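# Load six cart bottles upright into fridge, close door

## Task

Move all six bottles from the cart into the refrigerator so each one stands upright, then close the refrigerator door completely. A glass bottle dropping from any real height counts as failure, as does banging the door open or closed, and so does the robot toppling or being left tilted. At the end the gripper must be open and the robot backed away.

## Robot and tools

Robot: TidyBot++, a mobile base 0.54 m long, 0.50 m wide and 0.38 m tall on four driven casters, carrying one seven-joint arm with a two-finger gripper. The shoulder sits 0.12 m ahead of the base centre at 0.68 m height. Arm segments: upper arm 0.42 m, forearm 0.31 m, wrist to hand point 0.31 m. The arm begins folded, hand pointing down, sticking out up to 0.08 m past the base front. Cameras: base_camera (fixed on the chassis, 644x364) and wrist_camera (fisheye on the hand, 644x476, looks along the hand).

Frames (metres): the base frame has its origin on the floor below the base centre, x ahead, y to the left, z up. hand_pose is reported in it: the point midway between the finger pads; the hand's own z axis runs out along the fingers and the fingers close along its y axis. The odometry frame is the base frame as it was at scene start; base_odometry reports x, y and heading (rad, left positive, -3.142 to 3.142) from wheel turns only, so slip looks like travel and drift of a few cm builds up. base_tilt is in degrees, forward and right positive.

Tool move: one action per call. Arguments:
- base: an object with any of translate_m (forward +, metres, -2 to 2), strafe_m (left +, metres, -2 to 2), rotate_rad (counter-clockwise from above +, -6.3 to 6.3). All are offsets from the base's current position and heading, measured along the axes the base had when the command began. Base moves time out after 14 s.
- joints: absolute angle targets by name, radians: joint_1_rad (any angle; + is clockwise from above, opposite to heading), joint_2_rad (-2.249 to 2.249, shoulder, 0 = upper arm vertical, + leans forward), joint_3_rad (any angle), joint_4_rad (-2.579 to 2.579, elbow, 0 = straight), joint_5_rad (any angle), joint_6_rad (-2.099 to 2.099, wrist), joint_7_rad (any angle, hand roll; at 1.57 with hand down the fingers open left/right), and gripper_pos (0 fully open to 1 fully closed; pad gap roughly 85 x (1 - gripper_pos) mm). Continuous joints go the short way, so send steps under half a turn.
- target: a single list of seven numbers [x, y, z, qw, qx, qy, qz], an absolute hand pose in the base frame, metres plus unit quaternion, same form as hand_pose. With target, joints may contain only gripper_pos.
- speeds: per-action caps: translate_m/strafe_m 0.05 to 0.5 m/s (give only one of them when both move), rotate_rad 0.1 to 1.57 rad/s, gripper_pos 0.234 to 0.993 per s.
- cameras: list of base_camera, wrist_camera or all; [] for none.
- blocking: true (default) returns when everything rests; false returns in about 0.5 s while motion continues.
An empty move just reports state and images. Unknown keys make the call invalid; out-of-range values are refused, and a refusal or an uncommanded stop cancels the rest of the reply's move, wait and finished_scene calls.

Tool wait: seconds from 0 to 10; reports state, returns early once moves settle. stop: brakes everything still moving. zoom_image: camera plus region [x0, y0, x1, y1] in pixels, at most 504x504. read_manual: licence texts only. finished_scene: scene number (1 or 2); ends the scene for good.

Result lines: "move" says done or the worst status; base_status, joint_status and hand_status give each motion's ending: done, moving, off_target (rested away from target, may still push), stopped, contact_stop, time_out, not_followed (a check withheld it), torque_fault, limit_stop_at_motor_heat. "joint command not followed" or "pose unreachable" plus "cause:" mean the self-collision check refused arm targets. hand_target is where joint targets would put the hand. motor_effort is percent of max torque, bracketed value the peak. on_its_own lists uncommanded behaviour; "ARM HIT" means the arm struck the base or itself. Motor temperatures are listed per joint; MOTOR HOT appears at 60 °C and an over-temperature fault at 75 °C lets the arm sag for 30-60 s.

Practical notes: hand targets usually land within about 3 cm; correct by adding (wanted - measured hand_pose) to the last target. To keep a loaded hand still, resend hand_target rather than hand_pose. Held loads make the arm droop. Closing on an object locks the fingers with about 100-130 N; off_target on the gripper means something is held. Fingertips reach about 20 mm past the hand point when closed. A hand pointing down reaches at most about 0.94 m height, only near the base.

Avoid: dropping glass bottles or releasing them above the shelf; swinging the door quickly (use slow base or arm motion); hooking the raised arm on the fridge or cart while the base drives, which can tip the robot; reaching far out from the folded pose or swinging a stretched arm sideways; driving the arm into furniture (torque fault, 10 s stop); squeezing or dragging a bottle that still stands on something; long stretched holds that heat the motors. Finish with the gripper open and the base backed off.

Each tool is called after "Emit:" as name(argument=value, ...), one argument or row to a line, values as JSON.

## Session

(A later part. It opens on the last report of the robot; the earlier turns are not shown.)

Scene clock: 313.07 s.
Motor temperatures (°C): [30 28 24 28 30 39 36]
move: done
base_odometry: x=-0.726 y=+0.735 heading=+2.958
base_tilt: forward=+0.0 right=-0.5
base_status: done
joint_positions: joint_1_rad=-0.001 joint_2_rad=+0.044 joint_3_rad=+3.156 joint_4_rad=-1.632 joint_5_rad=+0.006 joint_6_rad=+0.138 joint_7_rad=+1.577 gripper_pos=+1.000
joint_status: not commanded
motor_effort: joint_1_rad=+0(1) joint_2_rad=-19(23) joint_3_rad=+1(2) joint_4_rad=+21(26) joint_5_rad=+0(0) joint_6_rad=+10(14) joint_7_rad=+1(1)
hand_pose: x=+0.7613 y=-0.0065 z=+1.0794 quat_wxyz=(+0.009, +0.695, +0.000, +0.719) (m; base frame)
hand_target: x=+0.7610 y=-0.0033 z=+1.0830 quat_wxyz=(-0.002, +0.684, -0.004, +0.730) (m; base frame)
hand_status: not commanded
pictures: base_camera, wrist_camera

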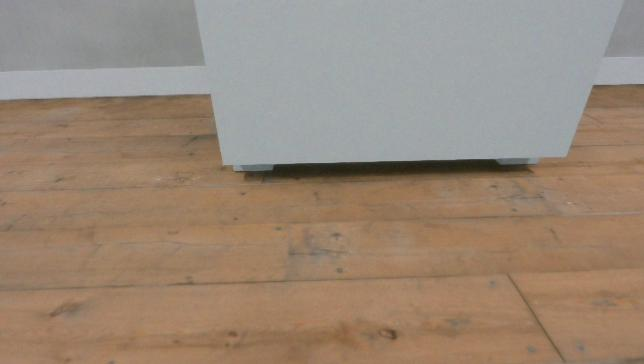

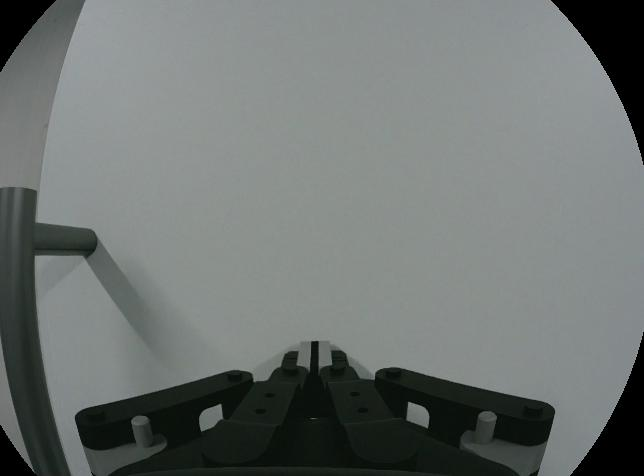

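Emit:
move(
  base={"translate_m": 0.06},
  speeds={"translate_m": 0.06},
)

Scene clock: 316.40 s.
Motor temperatures (°C): [30 28 24 28 30 39 36]
move: time_out
base_odometry: x=-0.783 y=+0.745 heading=+2.958
base_tilt: forward=-0.2 right=-0.4
base_status: translate_m time_out (by the wheels' count: +0.057 of +0.060)
joint_positions: joint_1_rad=-0.001 joint_2_rad=-0.089 joint_3_rad=+3.155 joint_4_rad=-1.742 joint_5_rad=+0.006 joint_6_rad=+0.095 joint_7_rad=+1.577 gripper_pos=+1.000
joint_status: not commanded
motor_effort: joint_1_rad=+0(2) joint_2_rad=+5(19) joint_3_rad=+2(4) joint_4_rad=+38(46) joint_5_rad=+0(1) joint_6_rad=+23(30) joint_7_rad=+1(1)
hand_pose: x=+0.7064 y=-0.0066 z=+1.0789 quat_wxyz=(+0.008, +0.703, -0.001, +0.711) (m; base frame)
hand_target: x=+0.7610 y=-0.0033 z=+1.0830 quat_wxyz=(-0.002, +0.684, -0.004, +0.730) (m; base frame)
hand_status: not commanded
pictures: base_camera, wrist_camera

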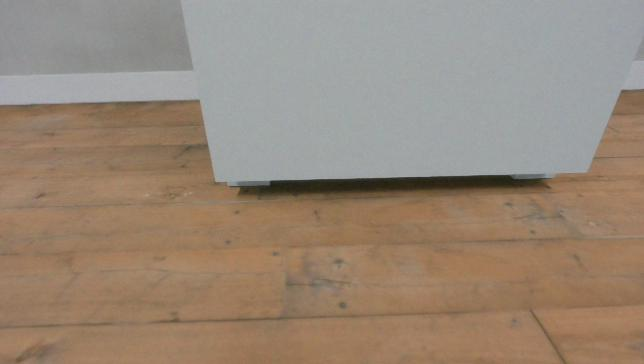

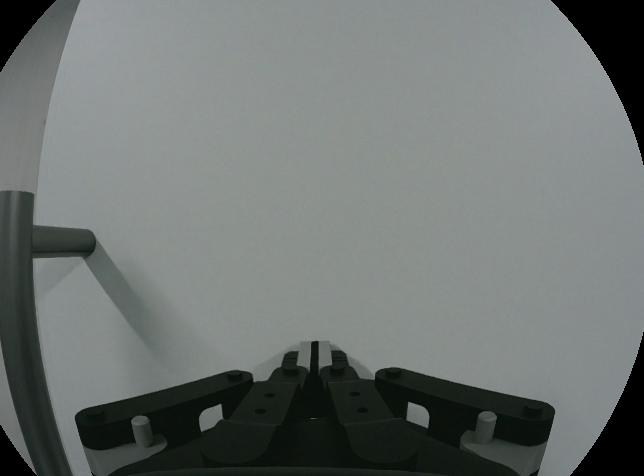

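Emit:
move(
  base={"translate_m": -0.3},
  speeds={"translate_m": 0.25},
)

Scene clock: 318.73 s.
Motor temperatures (°C): [30 28 24 28 30 39 36]
move: done
base_odometry: x=-0.488 y=+0.690 heading=+2.958
base_tilt: forward=-0.1 right=-0.5
base_status: done
joint_positions: joint_1_rad=-0.001 joint_2_rad=+0.060 joint_3_rad=+3.155 joint_4_rad=-1.661 joint_5_rad=+0.006 joint_6_rad=+0.156 joint_7_rad=+1.577 gripper_pos=+1.000
joint_status: not commanded
motor_effort: joint_1_rad=+0(3) joint_2_rad=-20(26) joint_3_rad=+0(2) joint_4_rad=+20(37) joint_5_rad=+0(0) joint_6_rad=+9(22) joint_7_rad=+1(1)
hand_pose: x=+0.7666 y=-0.0066 z=+1.0567 quat_wxyz=(+0.009, +0.705, +0.000, +0.709) (m; base frame)
hand_target: x=+0.7610 y=-0.0033 z=+1.0830 quat_wxyz=(-0.002, +0.684, -0.004, +0.730) (m; base frame)
hand_status: not commanded
pictures: base_camera, wrist_camera

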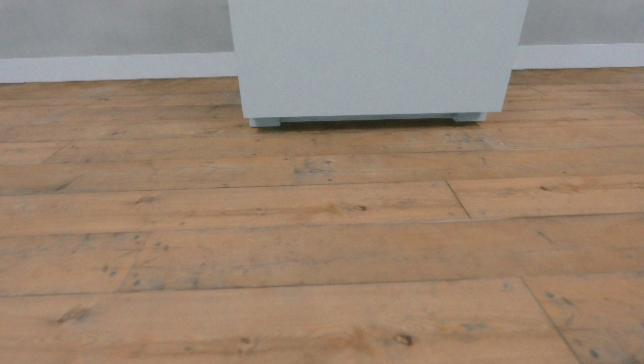

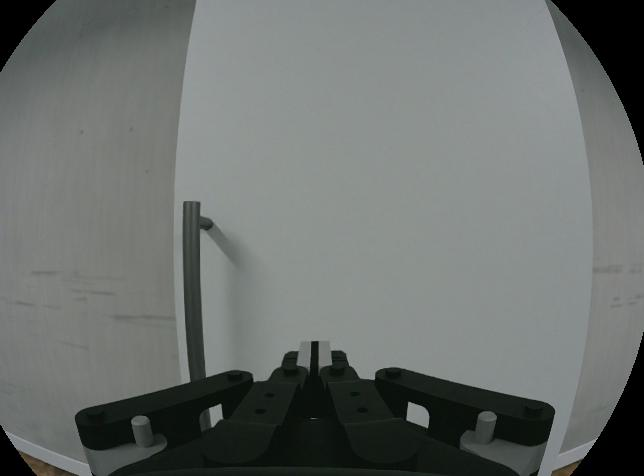

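Emit:
finished_scene(
  scene=2,
)

The scene is finished: the task was done.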